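## Task

Put the cartridge marked with the broad red band into the sealant gun. Its front end must sit almost fully inside the cup of the front ring, with the nozzle poking out through that ring. The plunger rod will only slide backward while the little thumb plate on it, just behind the handle, is held pushed toward the gun's front. After loading, the rod may stay pulled back. The loaded gun must end up lying on the table, not leaning on or resting on anything else. Finish by stating that you are done.

## Robot and tools

ROBOT. Two seven-joint arms, left_arm and right_arm, each ending in a two-finger gripper whose fingers can fold. Grip parts with the outer quarter of the pads, near the fingertips. Nearer the palm the fingers may wrap, pull the part in, and hold it loosely or too hard. A fingertip pushed into a surface folds easily, so a move can overshoot a surface without showing it.

FRAMES. Scene frame: origin at table-top height midway between the nominal bases, +x out over the table, +z up, left_arm on the +y side. Bases: left_arm at (-0.021, +0.315, +0.045) m, right_arm at (+0.056, -0.426, +0.045) m, each yawed slightly. Reported end_effector_position (m) and end_effector_quat_wxyz are in each arm's own base frame and may be off by a few cm. Gripper axes: fingers point along +z, open and close along y. end_effector_position is the centre of the closed 66 mm pads; tips reach about 33 mm past it at gaps up to 40 mm, about 9 mm when fully open. All commanded offsets run along the current Hand target's own axes.

execute_actions(actions, cameras). actions is a list of actions; each action is a table of 1 to 15 rows, one row per 1/30 s control step; a short table repeats its final row until step 15. Every row is one flat list of 20 numbers, each in [-1, 1], covering both arms: left_arm dx, dy, dz, rx, ry, rz, gripper position, force_limit, speed, activate, then the same ten for right_arm. dx..rz are offsets (not poses) from that arm's Hand target as it stood when the action began; every row counts from that same start, and a repeated offset moves further. Scale: 1.0 = 0.6 m of travel or 180 degrees; rx, ry, rz form one rotation vector. Six zeros mean no new pose for that arm. Gripper position: +1 fully open (140 mm), about -0.8 pads touching, -1 closes until blocked. force_limit: -1 about 14 N up to +1 about 58 N on a narrow part after a slow close; faster closes grip harder. speed: -1 about 30 mm/s, 0 about 140, +1 about 250. Always resend each gripper's current position, force_limit and speed, since 0 is a real command. activate stays 0; send 1 once only when fault reads 7 or 13 or a result requests it, with nothing touching the outside of the fingers. cameras: list of names (cam_high, cam_low, cam_left_wrist, cam_right_wrist, or "all"); images come only when asked or when actions is empty.

move(target, speed, blend, stop_force, zero, blocking, cameras). target is one 20-number row as above, or a list of up to 15 such rows; each arm's six numbers are offsets from its Hand target at the move's start (every row from that same start), same axes and scale. The gripper travels a straight line, not avoiding obstacles or the other arm. speed: top path speed in m/s, 0.002 to 2, default 0.25 (one value or one per target). blend: corner rounding in m, 0 means stop at each target. stop_force: 20 to 40 N, one value for both arms; a path ends when push against its motion reaches it. Aim a few cm past the expected contact and move slowly; do not rely on it when the gripper rotates; omit it when backing off a contact. With stop_force all rows need identical finger numbers. zero (only with stop_force): true re-zeroes force first; false accumulates. blocking=false returns early while the move continues (not with stop_force). The result adds a move: line (done, off_target, moving, held, fault) and limits (paced = pose clipped, held = steps withheld).

wait(seconds 0 to 3600, cameras): let the scene run. stop(cameras): brake a running move. zoom_image(camera, region [x0, y0, x1, y1] in image pixels, at most 504 by 504) on the latest image of that camera; images are 672x504. set_collision_behavior(contact_force_n 20, 40 or 85). clear_fault(arm: left_arm or right_arm) after a reported torque or force fault. finished_scene(scene: the current scene's number) ends the scene for good.

RESULTS. Hand target is the last commanded pose after clipping; the controller limits each step to 70 mm and 16 degrees from the measured pose, and the gripper may settle short, so resend the missing offset. object_status: 0 moving, 1 blocked while opening, 2 blocked while closing (check for 2 after gripping), 3 reached target or pads met. position_measured is in counts: 3 open, about 75 = 100 mm, 139 = 60 mm, 200 = 20 mm, 230 pads touching. To grip harder, raise force_limit and nudge position (-1 to -0.98). Also reported: joint positions, joint torques, external joint torques, flange force (gripper x y z axes, includes held weight), step readings of position, and MOTOR HOT or FAULT lines.

AVOID. Contact force limit 85 N and joint load limits (85 N m large joints, 11 N m wrist joints) cause fault stops, needing clear_fault. Joint ranges (rad): waist and upper arm roll ±2.901, shoulder ±1.836, elbow -3.077 to -0.117, forearm roll ±2.876, wrist pitch 0.440 to 4.622, wrist roll ±3.051. Never let grippers or arms collide or close a gripper on the other arm's fingers. Do not drop parts, let go of moving parts, slam or push hard on fixed or heavy things, squeeze hard on a part still resting on something, or let anything leave the table. Long stretched holds and unreachable targets heat motors and can brake an arm. A loose object may occasionally be nudged by an outside push.

Each tool is called after "Request:" in YAML: its name, and indented under it one key for each argument.

## Session

Request:
execute_actions:
  actions: []

Scene clock: 0.00 s.
left_arm: end_effector_position=(+0.2249, -0.2665, +0.1689) position_measured=3 object_status=3 fault=0 end_effector_quat_wxyz=(+0.003, +0.488, +0.821, +0.295) | right_arm: end_effector_position=(+0.4768, +0.3243, +0.3260) position_measured=3 object_status=3 fault=0 end_effector_quat_wxyz=(-0.052, -0.132, +0.990, -0.023)
Joint positions: left_arm=[-1.242 -0.202 -0.001 -2.483 0.464 1.836 1.173] | right_arm=[0.643 0.166 -0.053 -1.562 0.013 1.613 1.894]
Joint velocities: within noise
Joint torques (N m): no reading
External joint torques (N m): no reading
Flange force (N): no reading
Hand target: left_arm +0.2249, -0.2665, +0.1689; +0.003, +0.488, +0.821, +0.295 | right_arm +0.4768, +0.3243, +0.3260; -0.052, -0.132, +0.990, -0.023
Tool commands: left_gripper/position=+1.0 left_gripper/force_limit=+1.0 left_gripper/speed=+1.0 left_gripper/activate=+0.0 right_gripper/position=+1.0 right_gripper/force_limit=+1.0 right_gripper/speed=+1.0 right_gripper/activate=+0.0

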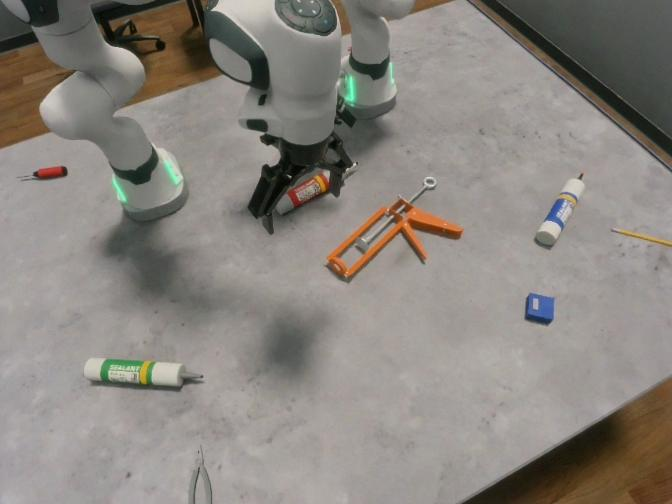

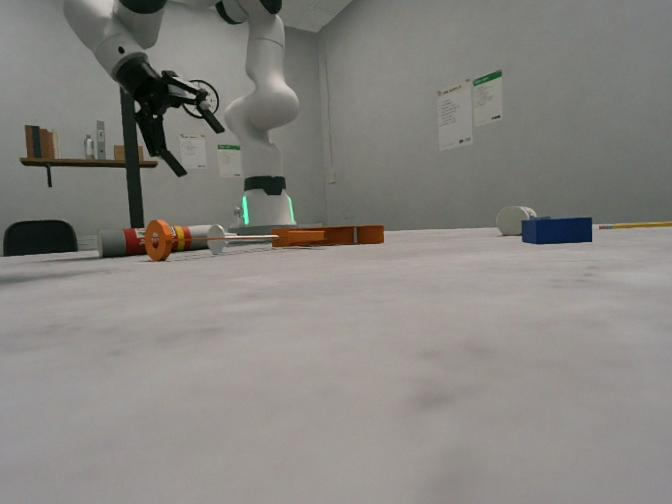

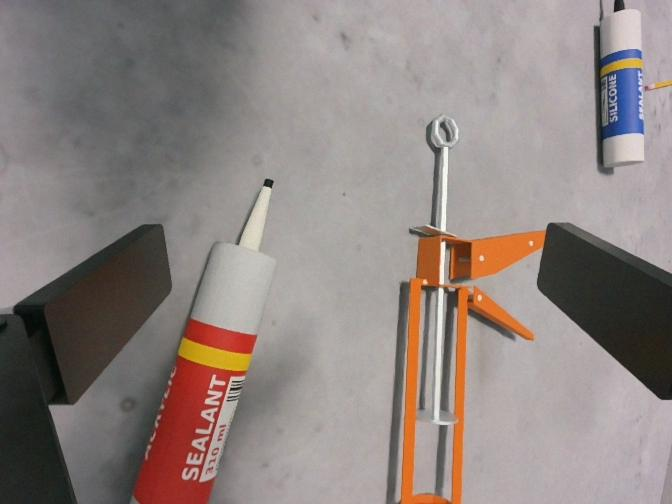

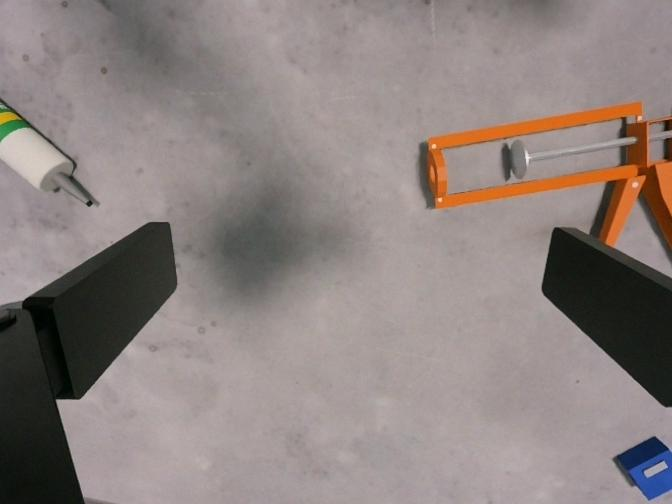

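Request:
zoom_image:
  camera: "cam_high"
  region: [240, 150, 480, 300]

Request:
zoom_image:
  camera: "cam_right_wrist"
  region: [400, 60, 672, 264]

Request:
zoom_image:
  camera: "cam_left_wrist"
  region: [350, 90, 602, 504]

Request:
zoom_image:
  camera: "cam_low"
  region: [80, 190, 400, 280]

Scaled by 2.100 from the camera's image (finer frame: 960x720).

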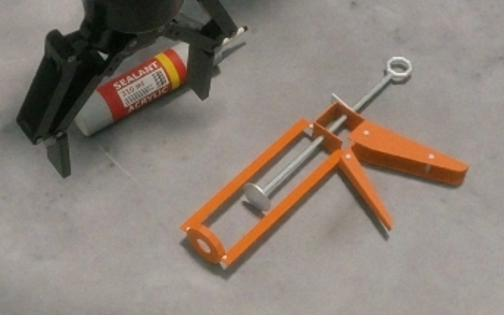

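Scaled by 1.853 from the camera's image (finer frame: 960x720).

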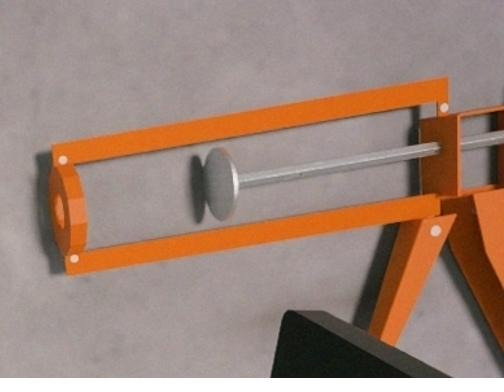

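Scaled by 1.217 from the camera's image (finer frame: 960x720).

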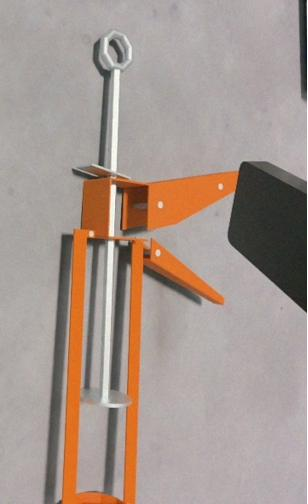

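Scaled by 1.575 from the camera's image (finer frame: 960x720).

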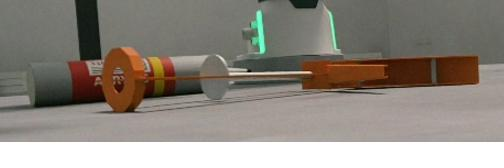

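Request:
move:
  target: [0.291,0.258,-0.123,0.1685,-0.0892,-0.0242,1,1,1,0, 0,0,0,0,0,0,1,1,1,0]
  cameras: ["all"]

Scene clock: 68.93 s.
left_arm: end_effector_position=(+0.2355, -0.1088, +0.3546) position_measured=3 object_status=3 fault=0 end_effector_quat_wxyz=(+0.000, +0.473, +0.881, +0.001) | right_arm: end_effector_position=(+0.4768, +0.3243, +0.3260) position_measured=3 object_status=3 fault=0 end_effector_quat_wxyz=(-0.052, -0.132, +0.990, -0.023)
Joint positions: left_arm=[-1.195 -1.098 0.421 -2.481 0.377 1.43 1.618] | right_arm=[0.643 0.166 -0.053 -1.562 0.013 1.613 1.894]
Joint velocities: left_arm=[0 0.001 0.001 0 0 -0.002 0.005] | right_arm=[within noise]
Joint torques (N m): left_arm=[-0.59 5.33 -9.1 21.79 1.15 2 0.13] | right_arm=[-0.8 -39.79 0.27 23.74 0.86 2.12 -0.15]
External joint torques (N m): left_arm=[-0.64 -0.89 1.57 0.51 0.32 -0.45 0.13] | right_arm=[-0.73 -2.3 0.44 -0.37 0.02 0 -0.15]
Flange force (N): left_arm=[1.2 3.7 -0.2] | right_arm=[8.6 -3.6 2.5]
Hand target: left_arm +0.2357, -0.1078, +0.3550; +0.000, +0.477, +0.879, +0.001 | right_arm +0.4768, +0.3243, +0.3260; -0.052, -0.132, +0.990, -0.023
Off the commanded pose: left_arm 0.001 m, 0 deg | right_arm 0.000 m, 0 deg.
move: done

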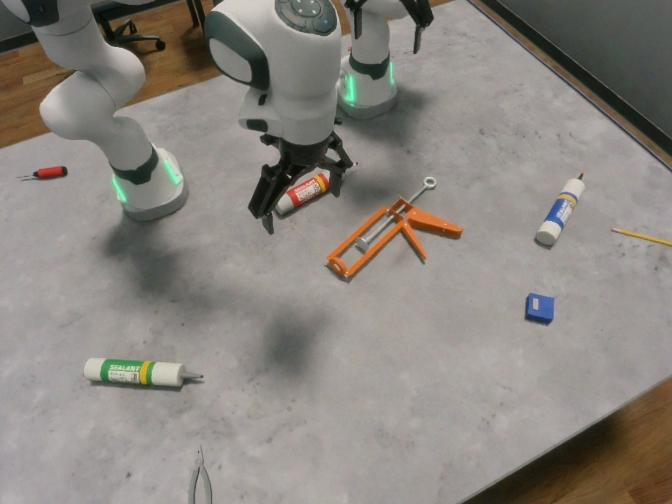

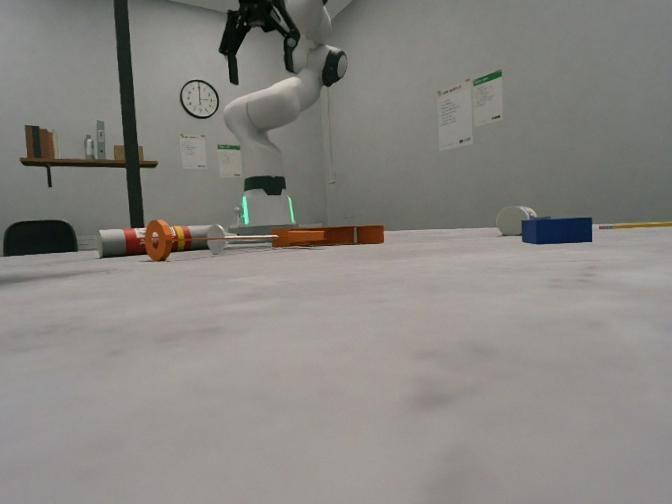

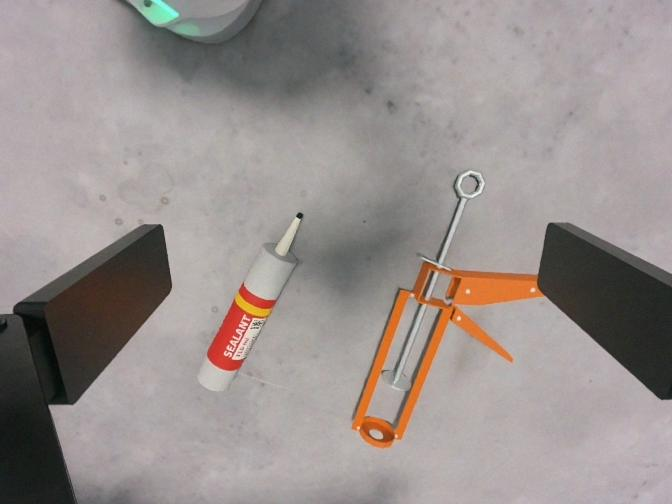

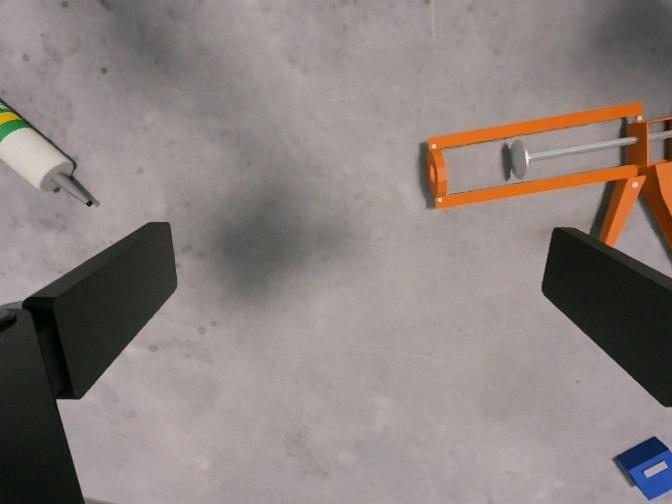

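Request:
zoom_image:
  camera: "cam_left_wrist"
  region: [180, 150, 560, 460]

Request:
move:
  target: [0.0833,0.0833,0,0,0,0,1,1,1,0, 0,0,0,0,0,0,1,1,1,0]
  cameras: ["cam_left_wrist"]

Request:
move:
  target: [0,0,0.1667,0,0,0,1,1,1,0, 0,0,0,0,0,0,1,1,1,0]
  cameras: ["cam_left_wrist"]

Scaled by 1.326 from the camera's image (finer frame: 960x720).

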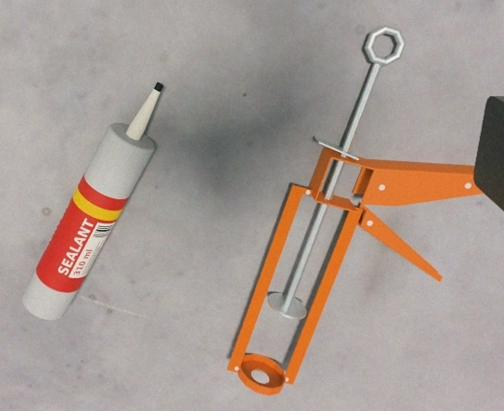

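Scene clock: 74.17 s.
left_arm: end_effector_position=(+0.2502, -0.0396, +0.3549) position_measured=3 object_status=3 fault=0 end_effector_quat_wxyz=(+0.000, +0.473, +0.881, +0.001) | right_arm: end_effector_position=(+0.4768, +0.3243, +0.3260) position_measured=3 object_status=3 fault=0 end_effector_quat_wxyz=(-0.052, -0.132, +0.990, -0.023)
Joint positions: left_arm=[-1.154 -1.219 0.501 -2.471 0.485 1.326 1.716] | right_arm=[0.643 0.166 -0.053 -1.562 0.013 1.613 1.894]
Joint velocities: left_arm=[0.001 -0.001 0.001 0 0 -0.001 0.005] | right_arm=[within noise]
Joint torques (N m): left_arm=[-0.69 9.64 -11.56 19.79 1.15 1.96 0.17] | right_arm=[-0.82 -39.84 0.23 23.84 0.88 2.11 -0.11]
External joint torques (N m): left_arm=[-0.65 -0.89 1.61 0.71 0.33 -0.49 0.17] | right_arm=[-0.74 -2.34 0.42 -0.28 0.04 -0.01 -0.11]
Flange force (N): left_arm=[1.1 4.4 -0.1] | right_arm=[8.4 -3.5 2.2]
Hand target: left_arm +0.2504, -0.0386, +0.3550; +0.000, +0.477, +0.879, +0.001 | right_arm +0.4768, +0.3243, +0.3260; -0.052, -0.132, +0.990, -0.023
Off the commanded pose: left_arm 0.001 m, 0 deg | right_arm 0.000 m, 0 deg.
move: done

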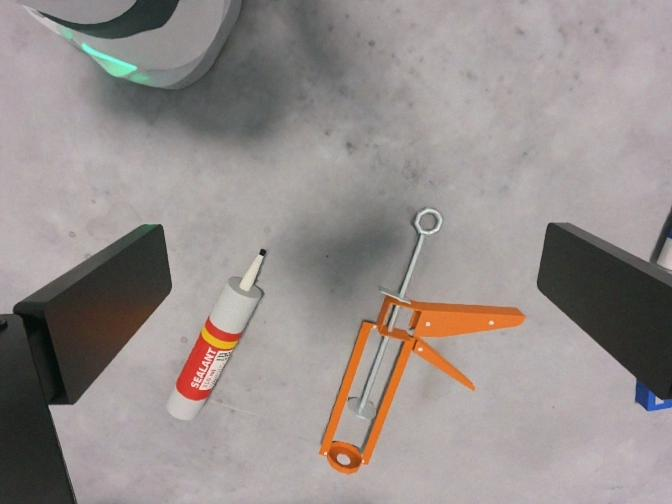

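Scene clock: 75.50 s.
left_arm: end_effector_position=(+0.2497, -0.0385, +0.2555) position_measured=3 object_status=3 fault=0 end_effector_quat_wxyz=(-0.001, +0.480, +0.877, +0.001) | right_arm: end_effector_position=(+0.4768, +0.3243, +0.3260) position_measured=3 object_status=3 fault=0 end_effector_quat_wxyz=(-0.052, -0.132, +0.990, -0.023)
Joint positions: left_arm=[-1.098 -1.331 0.636 -2.735 0.618 1.477 1.711] | right_arm=[0.643 0.166 -0.053 -1.562 0.013 1.613 1.894]
Joint velocities: left_arm=[0 0.002 0 -0.001 0 0.005 0] | right_arm=[within noise]
Joint torques (N m): left_arm=[0.54 10.5 -12.48 18.65 1.11 2.45 -0.23] | right_arm=[-0.8 -39.76 0.27 23.8 0.86 2.1 -0.12]
External joint torques (N m): left_arm=[0.5 -0.05 1.51 -0.28 0.27 0 -0.23] | right_arm=[-0.84 -2.42 0.35 -0.23 0.01 -0.01 -0.12]
Flange force (N): left_arm=[0.2 3.0 4.1] | right_arm=[8.4 -3.7 2.1]
Hand target: left_arm +0.2504, -0.0385, +0.2550; +0.000, +0.477, +0.879, +0.001 | right_arm +0.4768, +0.3243, +0.3260; -0.052, -0.132, +0.990, -0.023
Off the commanded pose: left_arm 0.001 m, 0 deg | right_arm 0.000 m, 0 deg.
move: done

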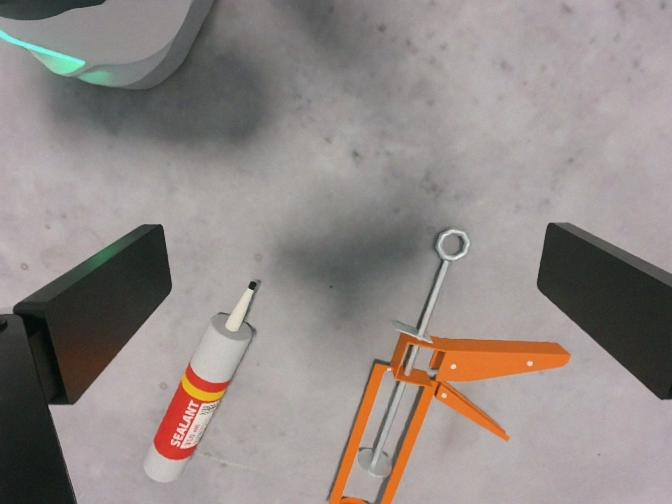

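Request:
move:
  target: [-0.22,0.11,0.2,0,0,0,1,1,1,0, 0,0,0,0,0,0,1,1,1,0]
  cameras: ["cam_left_wrist"]

Request:
zoom_image:
  camera: "cam_left_wrist"
  region: [150, 60, 560, 400]

Scene clock: 134.40 s.
left_arm: end_effector_position=(+0.3767, -0.1131, +0.1352) position_measured=3 object_status=3 fault=0 end_effector_quat_wxyz=(-0.001, +0.480, +0.877, +0.000) | right_arm: end_effector_position=(+0.4768, +0.3243, +0.3260) position_measured=3 object_status=3 fault=0 end_effector_quat_wxyz=(-0.052, -0.132, +0.990, -0.023)
Joint positions: left_arm=[-1.5 -0.875 1.177 -2.605 0.884 1.981 1.614] | right_arm=[0.643 0.166 -0.053 -1.562 0.013 1.613 1.894]
Joint velocities: left_arm=[0.002 0 0 0 0.001 0.004 -0.003] | right_arm=[within noise]
Joint torques (N m): left_arm=[-0.38 7.79 -16.51 17.04 0.87 2.58 -0.28] | right_arm=[-0.72 -39.77 0.2 23.87 0.88 2.14 -0.09]
External joint torques (N m): left_arm=[-0.37 0.5 2 0.33 0.12 0.13 -0.28] | right_arm=[-0.5 -2.07 0.52 -0.35 0.05 0.01 -0.09]
Flange force (N): left_arm=[-6.7 4.5 6.6] | right_arm=[7.9 -3.0 2.4]
Hand target: left_arm +0.3777, -0.1130, +0.1349; +0.000, +0.477, +0.879, +0.001 | right_arm +0.4768, +0.3243, +0.3260; -0.052, -0.132, +0.990, -0.023
Off the commanded pose: left_arm 0.001 m, 0 deg | right_arm 0.000 m, 0 deg.
move: done

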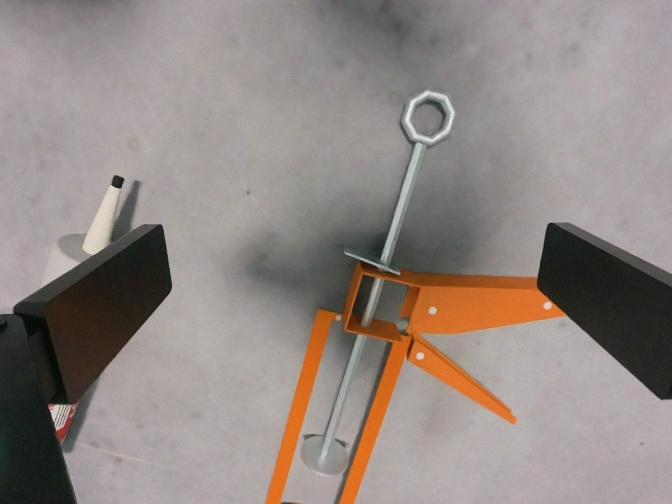

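Scaled by 1.229 from the camera's image (finer frame: 960x720).

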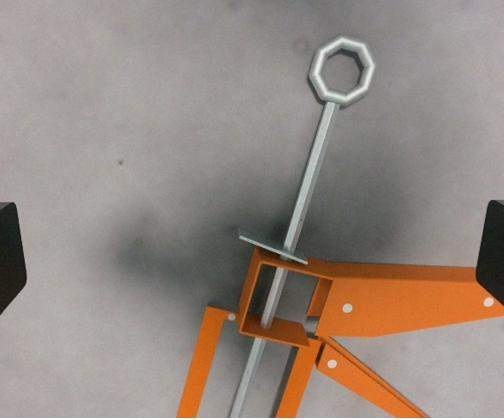

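Request:
move:
  target: [0.067,0.1,0.1,0.010,-0.0833,0.0778,0.2,1,1,0, 0,0,0,0,0,0,-1,1,1,0]
  cameras: ["all"]

Scene clock: 195.83 s.
left_arm: end_effector_position=(+0.4061, -0.0471, +0.0756) position_measured=104 object_status=3 fault=0 end_effector_quat_wxyz=(+0.107, +0.573, +0.809, -0.075) | right_arm: end_effector_position=(+0.4768, +0.3243, +0.3260) position_measured=236 object_status=3 fault=0 end_effector_quat_wxyz=(-0.052, -0.132, +0.990, -0.023)
Joint positions: left_arm=[-1.294 -1.194 1.485 -2.675 1.197 2.104 2.047] | right_arm=[0.643 0.166 -0.053 -1.562 0.013 1.613 1.894]
Joint velocities: left_arm=[0.001 0.002 0 0 0 0 0.007] | right_arm=[within noise]
Joint torques (N m): left_arm=[-0.14 13.71 -20.78 8.52 0.89 2.49 0.16] | right_arm=[-0.81 -39.83 0.24 23.78 0.87 2.1 -0.11]
External joint torques (N m): left_arm=[-0.14 -0.3 2.27 0.72 0.17 -0.48 0.17] | right_arm=[-0.96 -2.26 0.22 -0.4 0.01 -0.02 -0.11]
Flange force (N): left_arm=[0.9 5.0 6.7] | right_arm=[8.5 -3.9 2.5]
Hand target: left_arm +0.4061, -0.0465, +0.0750; +0.107, +0.576, +0.807, -0.075 | right_arm +0.4768, +0.3243, +0.3260; -0.052, -0.132, +0.990, -0.023
Off the commanded pose: left_arm 0.001 m, 0 deg | right_arm 0.000 m, 0 deg.
move: done

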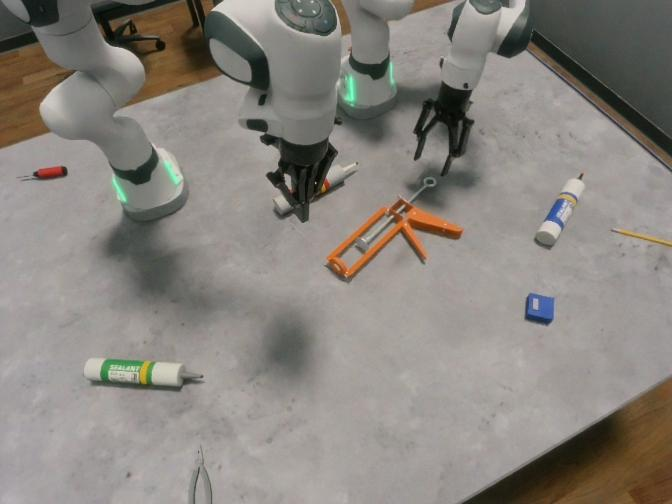

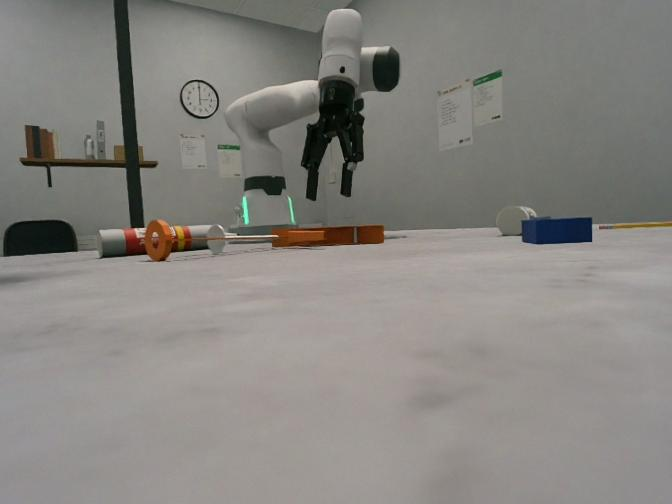

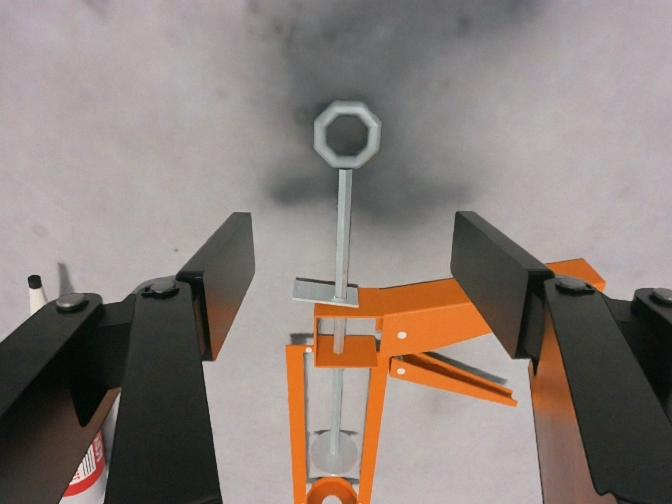

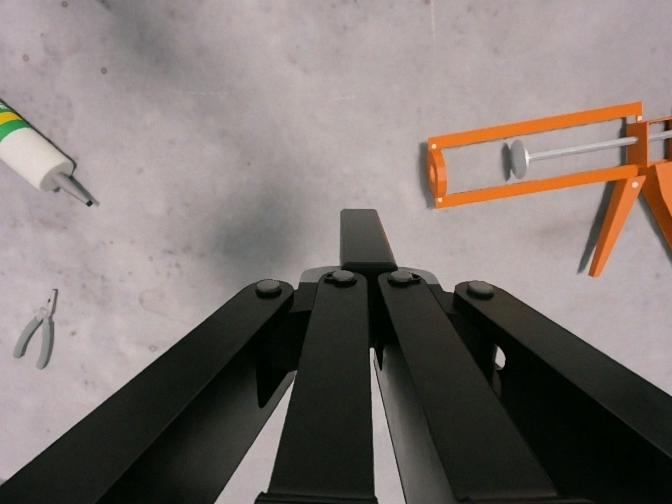

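Request:
move:
  target: [0.0623,0.0083,0.0783,0,0,0.0139,0.2,1,1,0, 0,0,0,0,0,0,-1,1,1,0]
  cameras: ["cam_left_wrist","cam_low"]

Scene clock: 204.63 s.
left_arm: end_effector_position=(+0.4021, -0.0214, +0.0200) position_measured=104 object_status=3 fault=0 end_effector_quat_wxyz=(+0.106, +0.590, +0.797, -0.073) | right_arm: end_effector_position=(+0.4768, +0.3243, +0.3260) position_measured=236 object_status=3 fault=0 end_effector_quat_wxyz=(-0.052, -0.132, +0.990, -0.023)
Joint positions: left_arm=[-1.292 -1.21 1.664 -2.67 1.347 2.162 2.122] | right_arm=[0.643 0.166 -0.053 -1.562 0.013 1.613 1.894]
Joint velocities: left_arm=[0.001 0 0 0.001 0.001 -0.001 0.006] | right_arm=[within noise]
Joint torques (N m): left_arm=[-0.56 15.18 -20.98 5.2 1.02 3.04 0.04] | right_arm=[-0.73 -39.78 0.24 23.76 0.89 2.12 -0.07]
External joint torques (N m): left_arm=[-0.57 -0.52 2.28 0.79 0.3 0.09 0.05] | right_arm=[-0.85 -2.06 0.26 -0.47 0.03 0 -0.07]
Flange force (N): left_arm=[-0.1 4.8 10.1] | right_arm=[8.2 -3.6 2.7]
Hand target: left_arm +0.4030, -0.0222, +0.0200; +0.108, +0.593, +0.794, -0.073 | right_arm +0.4768, +0.3243, +0.3260; -0.052, -0.132, +0.990, -0.023
Off the commanded pose: left_arm 0.001 m, 1 deg | right_arm 0.000 m, 0 deg.
move: done
Images, in order (width x height): cam_low 672x504, cam_left_wrist 672x504.

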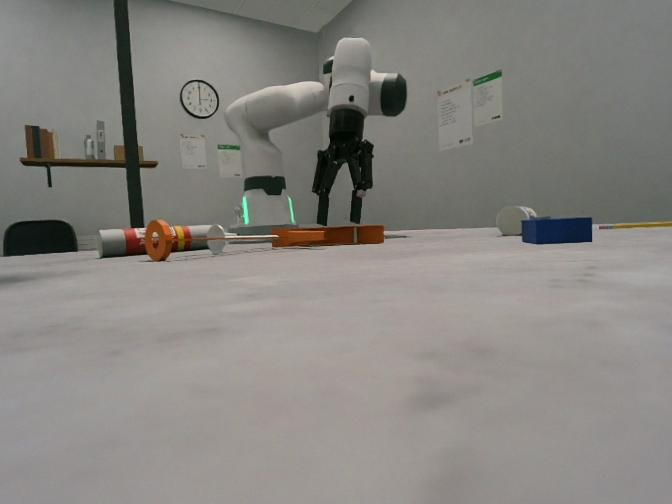

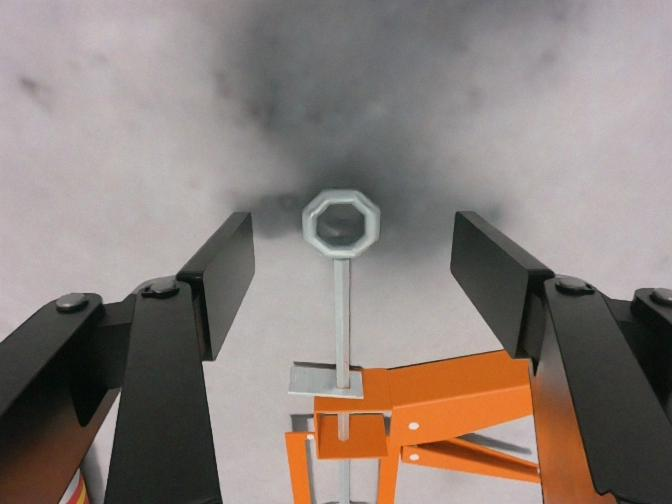

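Request:
move:
  target: [0.006,0.002,0.0417,0,0,0,0.2,1,1,0, 0,0,0,0,0,0,-1,1,1,0]
  cameras: ["cam_left_wrist"]

Scene clock: 216.67 s.
left_arm: end_effector_position=(+0.4044, -0.0239, -0.0050) position_measured=104 object_status=3 fault=0 end_effector_quat_wxyz=(+0.107, +0.596, +0.792, -0.072) | right_arm: end_effector_position=(+0.4768, +0.3243, +0.3260) position_measured=236 object_status=3 fault=0 end_effector_quat_wxyz=(-0.052, -0.132, +0.990, -0.023)
Joint positions: left_arm=[-1.341 -1.215 1.748 -2.65 1.419 2.199 2.113] | right_arm=[0.643 0.166 -0.053 -1.562 0.013 1.613 1.894]
Joint velocities: left_arm=[0 -0.001 0.001 0 0.001 0.004 -0.006] | right_arm=[within noise]
Joint torques (N m): left_arm=[-0.67 16.73 -21.13 3.84 1.06 3.02 -0.22] | right_arm=[-0.74 -39.77 0.32 23.78 0.87 2.13 -0.1]
External joint torques (N m): left_arm=[-0.7 -0.06 2.26 0.75 0.33 0.07 -0.22] | right_arm=[-0.59 -2.24 0.57 -0.37 0.03 0 -0.1]
Flange force (N): left_arm=[-1.0 3.8 10.9] | right_arm=[8.5 -3.3 2.5]
Hand target: left_arm +0.4053, -0.0247, -0.0051; +0.108, +0.593, +0.794, -0.073 | right_arm +0.4768, +0.3243, +0.3260; -0.052, -0.132, +0.990, -0.023
Off the commanded pose: left_arm 0.001 m, 0 deg | right_arm 0.000 m, 0 deg.
move: done

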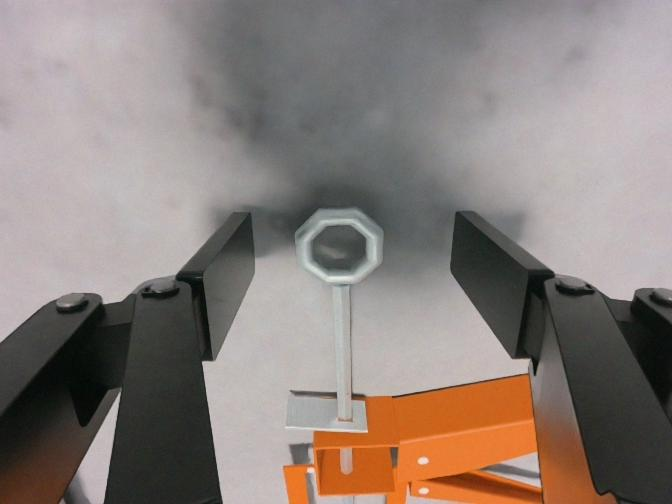

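Request:
move:
  target: [0,0,0,0,0,0,0.2,1,1,0, 0.0655,0.3295,0.1242,-0.0486,-0.0974,-0.5348,-1,1,1,0]
  cameras: ["cam_high","cam_right_wrist"]

Scene clock: 246.57 s.
left_arm: end_effector_position=(+0.4047, -0.0242, -0.0048) position_measured=104 object_status=3 fault=0 end_effector_quat_wxyz=(+0.107, +0.596, +0.793, -0.072) | right_arm: end_effector_position=(+0.3790, +0.4994, +0.2495) position_measured=236 object_status=3 fault=0 end_effector_quat_wxyz=(-0.071, +0.817, -0.562, -0.108)
Joint positions: left_arm=[-1.341 -1.215 1.748 -2.65 1.419 2.2 2.111] | right_arm=[0.629 0.121 0.203 -1.887 0.243 2.105 0.349]
Joint velocities: left_arm=[within noise] | right_arm=[-0.001 0 0 0 -0.001 0 -0.005]
Joint torques (N m): left_arm=[-0.64 16.95 -21.13 3.91 0.88 3.03 -0.24] | right_arm=[-0.89 -37.62 1.51 24.31 1.42 2.9 -0.37]
External joint torques (N m): left_arm=[-0.71 0.16 2.3 0.75 0.14 0.06 -0.23] | right_arm=[-0.95 -2 0.53 -0.31 0.55 0.26 -0.37]
Flange force (N): left_arm=[-1.0 3.9 10.4] | right_arm=[4.6 7.1 -1.2]
Hand target: left_arm +0.4053, -0.0247, -0.0051; +0.108, +0.593, +0.794, -0.073 | right_arm +0.3797, +0.5002, +0.2499; -0.073, +0.819, -0.559, -0.108
Off the commanded pose: left_arm 0.001 m, 0 deg | right_arm 0.001 m, 1 deg.
move: done

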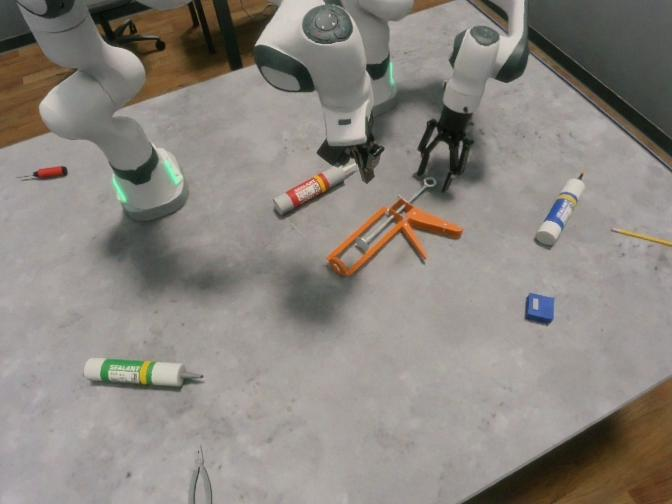

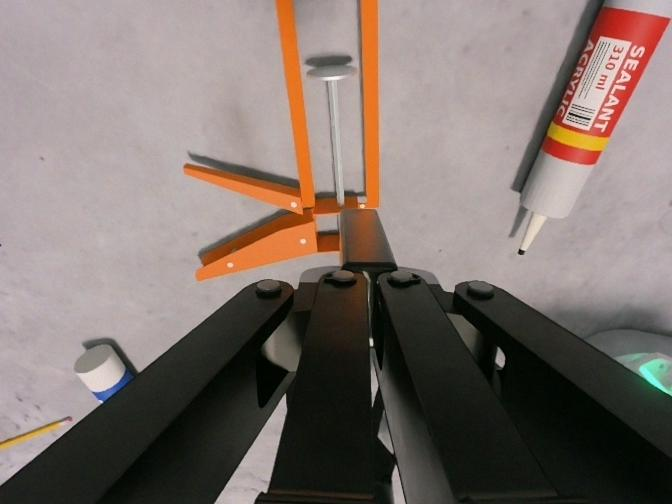

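Request:
move:
  target: [0,-0.01,0,0,0,0,0.2,1,1,0, -0.2363,0.0167,0.348,0,0,-0.0167,-1,1,1,0]
  cameras: ["all"]

Scene clock: 273.73 s.
left_arm: end_effector_position=(+0.3995, -0.0265, -0.0052) position_measured=104 object_status=3 fault=0 end_effector_quat_wxyz=(+0.108, +0.596, +0.792, -0.073) | right_arm: end_effector_position=(+0.2999, +0.6726, +0.0834) position_measured=236 object_status=3 fault=0 end_effector_quat_wxyz=(-0.074, +0.837, -0.532, -0.105)
Joint positions: left_arm=[-1.331 -1.215 1.748 -2.665 1.425 2.202 2.106] | right_arm=[0.909 0.595 0.213 -1.652 0.119 2.397 0.558]
Joint velocities: left_arm=[within noise] | right_arm=[0 0 -0.001 0 0.001 0 0.006]
Joint torques (N m): left_arm=[0.53 16.61 -21.34 2.99 1.02 2.99 -0.24] | right_arm=[-0.4 -50.7 4.19 23.11 1.1 3.05 0.12]
External joint torques (N m): left_arm=[0.5 0.11 1.83 0.02 0.29 0.02 -0.24] | right_arm=[-0.62 -2.57 -0.34 0 0.56 0.27 0.13]
Flange force (N): left_arm=[2.0 -1.2 6.1] | right_arm=[4.8 6.4 -4.8]
Hand target: left_arm +0.3996, -0.0264, -0.0052; +0.108, +0.593, +0.794, -0.073 | right_arm +0.3005, +0.6743, +0.0849; -0.076, +0.834, -0.537, -0.106
Off the commanded pose: left_arm 0.000 m, 0 deg | right_arm 0.002 m, 1 deg.
move: done

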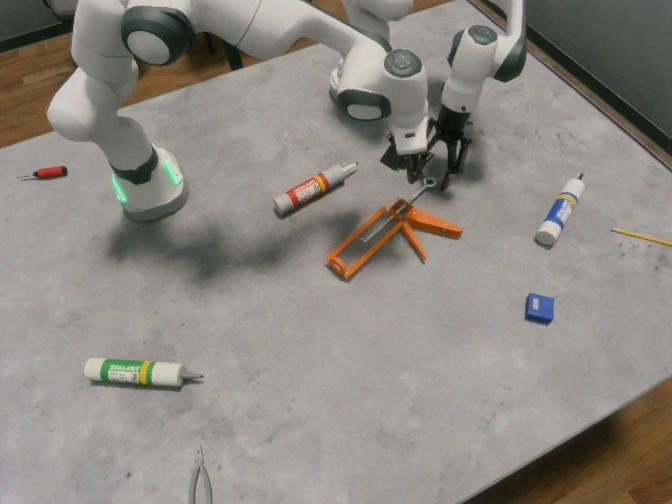

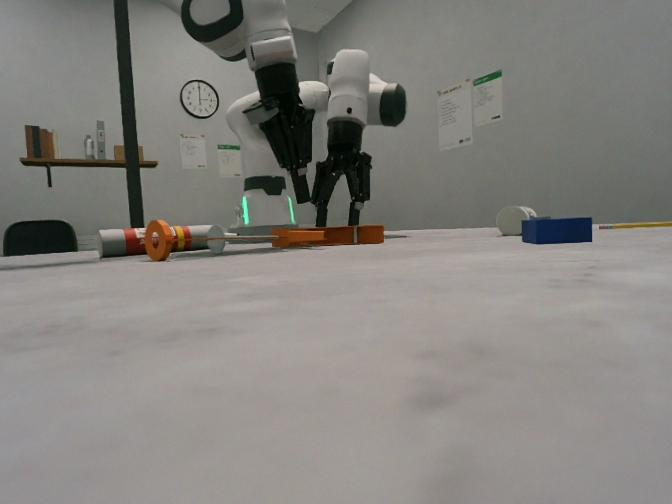

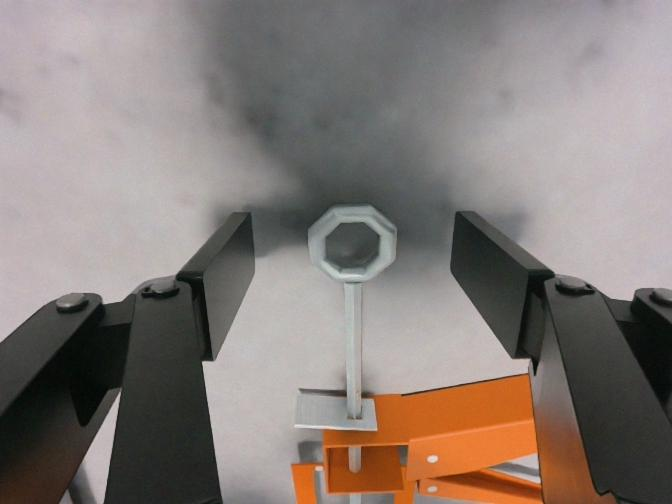

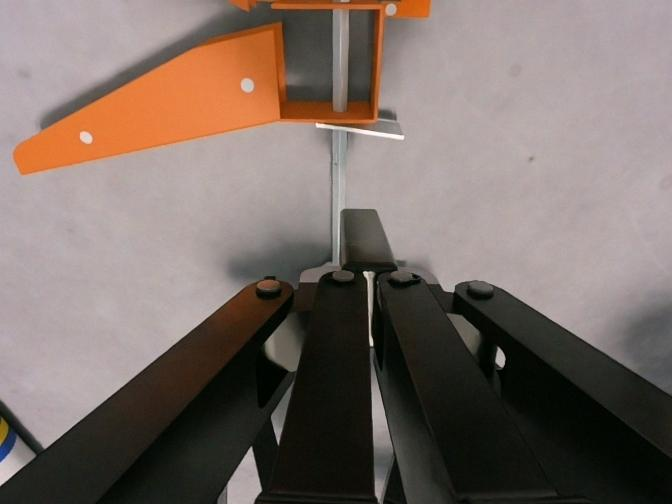

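Request:
move:
  target:
    - [0,0,0,0,0,0,-1,0,-1,0, 0.035,0.0167,0.129,0,0,0,-1,1,1,0]
  cameras: ["cam_left_wrist","cam_right_wrist"]

Scene clock: 286.07 s.
left_arm: end_effector_position=(+0.3997, -0.0265, -0.0051) position_measured=178 object_status=0 fault=0 end_effector_quat_wxyz=(+0.108, +0.595, +0.793, -0.073) | right_arm: end_effector_position=(+0.2924, +0.6693, +0.0045) position_measured=236 object_status=3 fault=0 end_effector_quat_wxyz=(-0.074, +0.831, -0.540, -0.106)
Joint positions: left_arm=[-1.33 -1.215 1.748 -2.665 1.425 2.203 2.105] | right_arm=[0.918 0.708 0.212 -1.69 0.115 2.549 0.56]
Joint torques (N m): left_arm=[0.17 16.69 -20.68 3.02 0.99 2.92 -0.15] | right_arm=[-0.74 -50.96 5.32 21.11 -0.1 3.06 -0.31]
External joint torques (N m): left_arm=[0.23 0.21 2.49 0.15 0.27 -0.05 -0.15] | right_arm=[-0.84 -1.41 0.21 -0.66 -0.45 0.25 -0.31]
Flange force (N): left_arm=[2.0 0.0 8.6] | right_arm=[5.4 5.3 -4.0]
Hand target: left_arm +0.3996, -0.0264, -0.0052; +0.108, +0.593, +0.794, -0.073 | right_arm +0.2924, +0.6703, +0.0046; -0.076, +0.834, -0.537, -0.106
Off the commanded pose: left_arm 0.000 m, 0 deg | right_arm 0.001 m, 0 deg.
move: done

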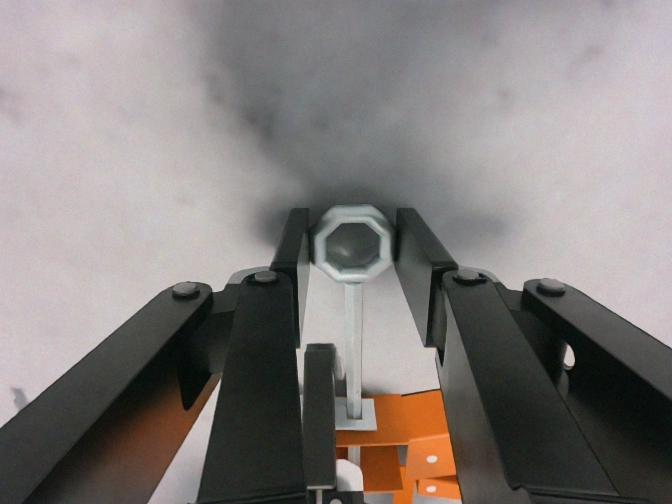

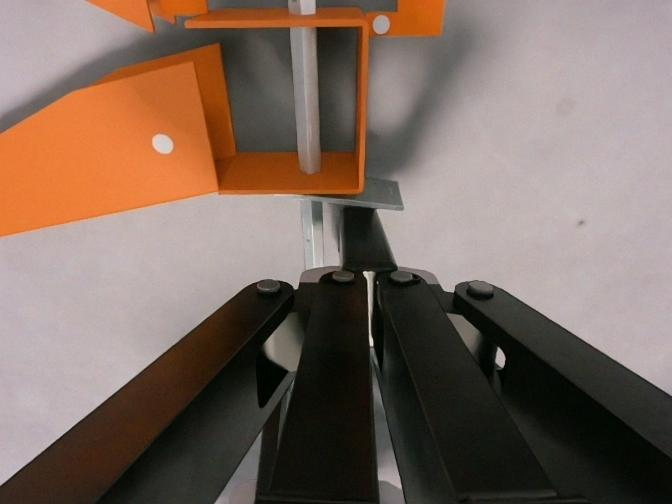

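Request:
move:
  target:
    - [0,0,0,0,0,0,-1,0,-1,0, 0.0167,0,0.0,0,0,0,-1,1,1,0]
  speed: 0.03
  cameras: ["cam_left_wrist","cam_right_wrist"]

Scene clock: 290.37 s.
left_arm: end_effector_position=(+0.3997, -0.0265, -0.0051) position_measured=178 object_status=2 fault=0 end_effector_quat_wxyz=(+0.108, +0.595, +0.793, -0.073) | right_arm: end_effector_position=(+0.2945, +0.6642, +0.0042) position_measured=236 object_status=3 fault=0 end_effector_quat_wxyz=(-0.077, +0.831, -0.540, -0.108)
Joint positions: left_arm=[-1.33 -1.215 1.748 -2.665 1.425 2.203 2.105] | right_arm=[0.902 0.697 0.222 -1.714 0.115 2.565 0.551]
Joint velocities: left_arm=[within noise] | right_arm=[0 0 0.001 -0.002 0 0.002 -0.004]
Joint torques (N m): left_arm=[0.26 16.64 -20.61 2.99 0.99 2.91 -0.17] | right_arm=[-1.99 -49.96 4.81 19.86 -0.22 2.72 -0.38]
External joint torques (N m): left_arm=[0.19 0.15 2.57 0.03 0.26 -0.07 -0.16] | right_arm=[-1.93 -0.96 -0.3 -1.72 -0.55 -0.09 -0.37]
Flange force (N): left_arm=[1.9 -0.2 8.9] | right_arm=[8.8 7.0 -5.1]
Hand target: left_arm +0.3996, -0.0264, -0.0052; +0.108, +0.593, +0.794, -0.073 | right_arm +0.2965, +0.6615, +0.0020; -0.076, +0.834, -0.537, -0.106
Off the commanded pose: left_arm 0.000 m, 0 deg | right_arm 0.004 m, 0 deg.
move: off_target (right_arm)

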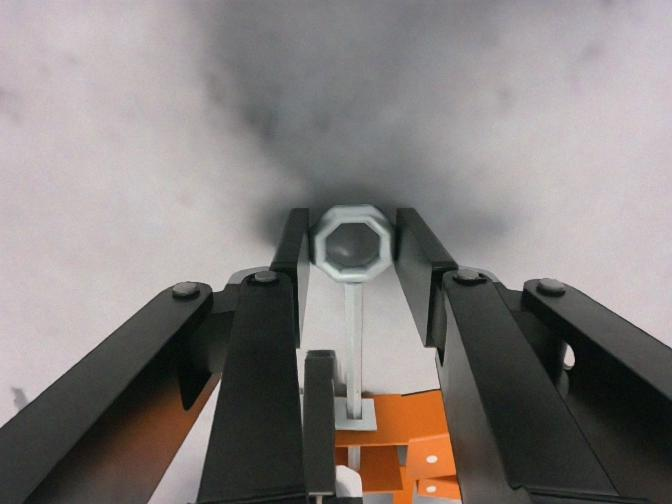

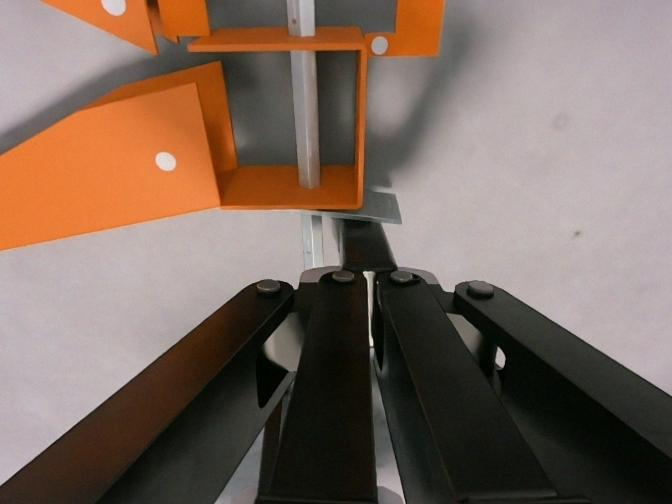

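Request:
move:
  target:
    - [0.0483,0,-0.0129,0,0,0,-1,0,-1,0, 0,0,0,0,0,0,-1,1,1,0]
  speed: 0.03
  cameras: ["cam_left_wrist","cam_right_wrist"]

Scene clock: 295.47 s.
left_arm: end_effector_position=(+0.3904, -0.0013, -0.0055) position_measured=178 object_status=2 fault=0 end_effector_quat_wxyz=(+0.110, +0.591, +0.796, -0.076) | right_arm: end_effector_position=(+0.2937, +0.6660, +0.0051) position_measured=236 object_status=3 fault=0 end_effector_quat_wxyz=(-0.079, +0.832, -0.538, -0.108)
Joint positions: left_arm=[-1.241 -1.215 1.747 -2.682 1.407 2.197 2.177] | right_arm=[0.9 0.697 0.226 -1.714 0.113 2.569 0.55]
Joint velocities: left_arm=[0.001 0 -0.001 0 -0.002 -0.001 0.005] | right_arm=[within noise]
Joint torques (N m): left_arm=[2.08 17.14 -22.13 4.72 0.89 2.27 0.22] | right_arm=[-2.5 -49.81 3.74 19.28 -0.37 2.16 -0.41]
External joint torques (N m): left_arm=[2.12 0.95 0.72 1.98 0.17 -0.68 0.23] | right_arm=[-2.39 -0.81 -1.44 -2.3 -0.7 -0.65 -0.4]
Flange force (N): left_arm=[6.1 0.6 -2.0] | right_arm=[9.7 7.2 -6.1]
Hand target: left_arm +0.3910, +0.0024, -0.0052; +0.108, +0.593, +0.794, -0.073 | right_arm +0.2965, +0.6615, +0.0020; -0.076, +0.834, -0.537, -0.106
Off the commanded pose: left_arm 0.004 m, 1 deg | right_arm 0.006 m, 0 deg.
move: off_target (left_arm)

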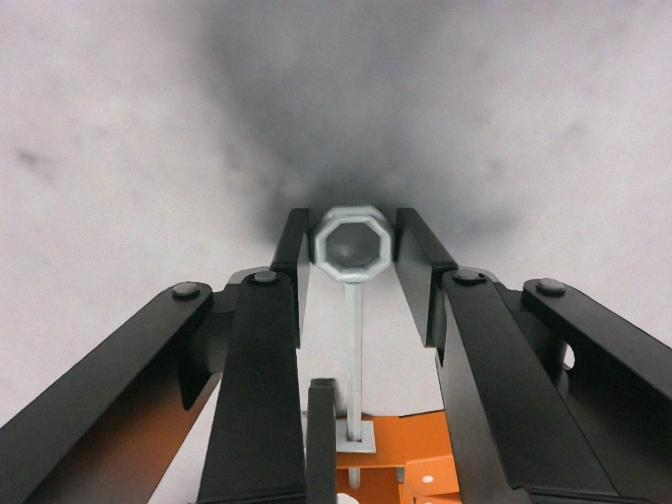

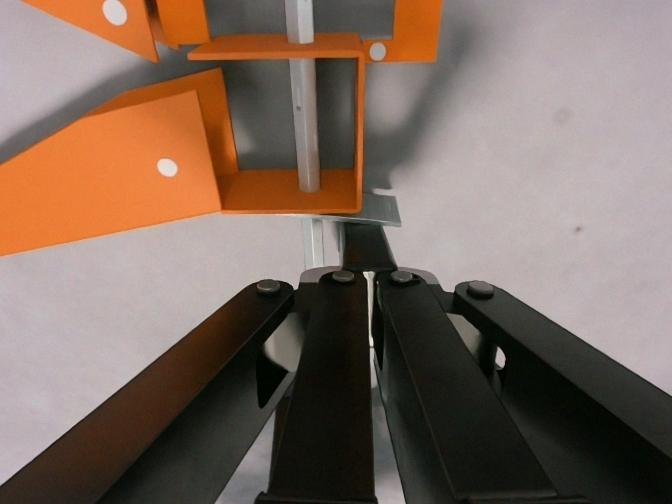

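Request:
move:
  target:
    - [0.105,0,-0.0281,0,0,0,-1,0,-1,0, 0,0,0,0,0,0,-1,1,1,0]
  speed: 0.04
  cameras: ["cam_left_wrist","cam_right_wrist"]

Scene clock: 302.70 s.
left_arm: end_effector_position=(+0.3730, +0.0592, -0.0047) position_measured=178 object_status=2 fault=0 end_effector_quat_wxyz=(+0.112, +0.590, +0.796, -0.076) | right_arm: end_effector_position=(+0.2945, +0.6664, +0.0058) position_measured=236 object_status=3 fault=0 end_effector_quat_wxyz=(-0.080, +0.832, -0.538, -0.108)
Joint positions: left_arm=[-1.063 -1.215 1.737 -2.687 1.355 2.169 2.366] | right_arm=[0.9 0.697 0.226 -1.714 0.113 2.571 0.55]
Joint velocities: left_arm=[0.002 -0.001 0 0.001 -0.001 -0.001 0.005] | right_arm=[within noise]
Joint torques (N m): left_arm=[2.37 17.83 -21.52 5.39 1.11 1.81 0.41] | right_arm=[-2.32 -49.38 3.76 18.86 -0.38 1.95 -0.39]
External joint torques (N m): left_arm=[2.34 1.8 1.26 2.45 0.42 -1.08 0.42] | right_arm=[-2.15 -0.41 -1.37 -2.72 -0.7 -0.87 -0.38]
Flange force (N): left_arm=[7.7 0.0 -0.8] | right_arm=[9.7 7.7 -5.8]
Hand target: left_arm +0.3724, +0.0649, -0.0052; +0.108, +0.593, +0.794, -0.073 | right_arm +0.2965, +0.6615, +0.0020; -0.076, +0.834, -0.537, -0.106
Off the commanded pose: left_arm 0.006 m, 1 deg | right_arm 0.007 m, 1 deg.
move: off_target (left_arm)

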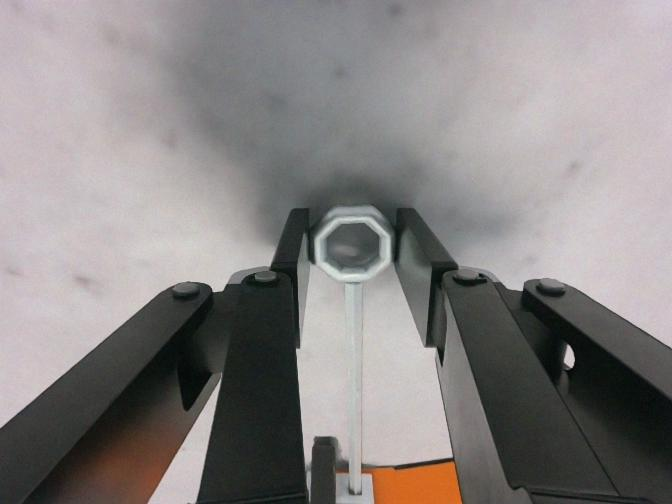

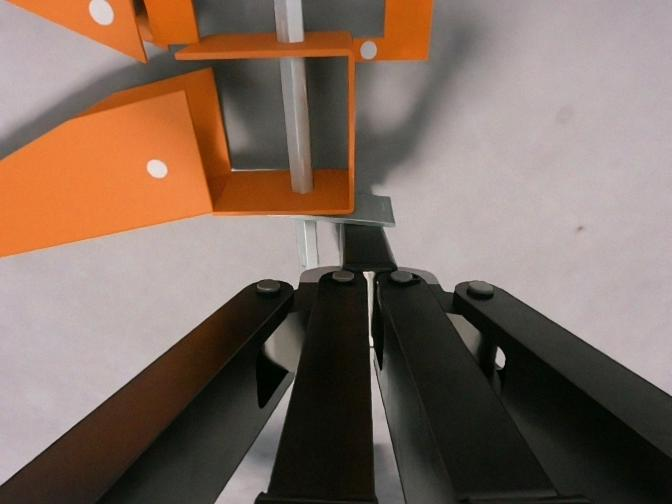

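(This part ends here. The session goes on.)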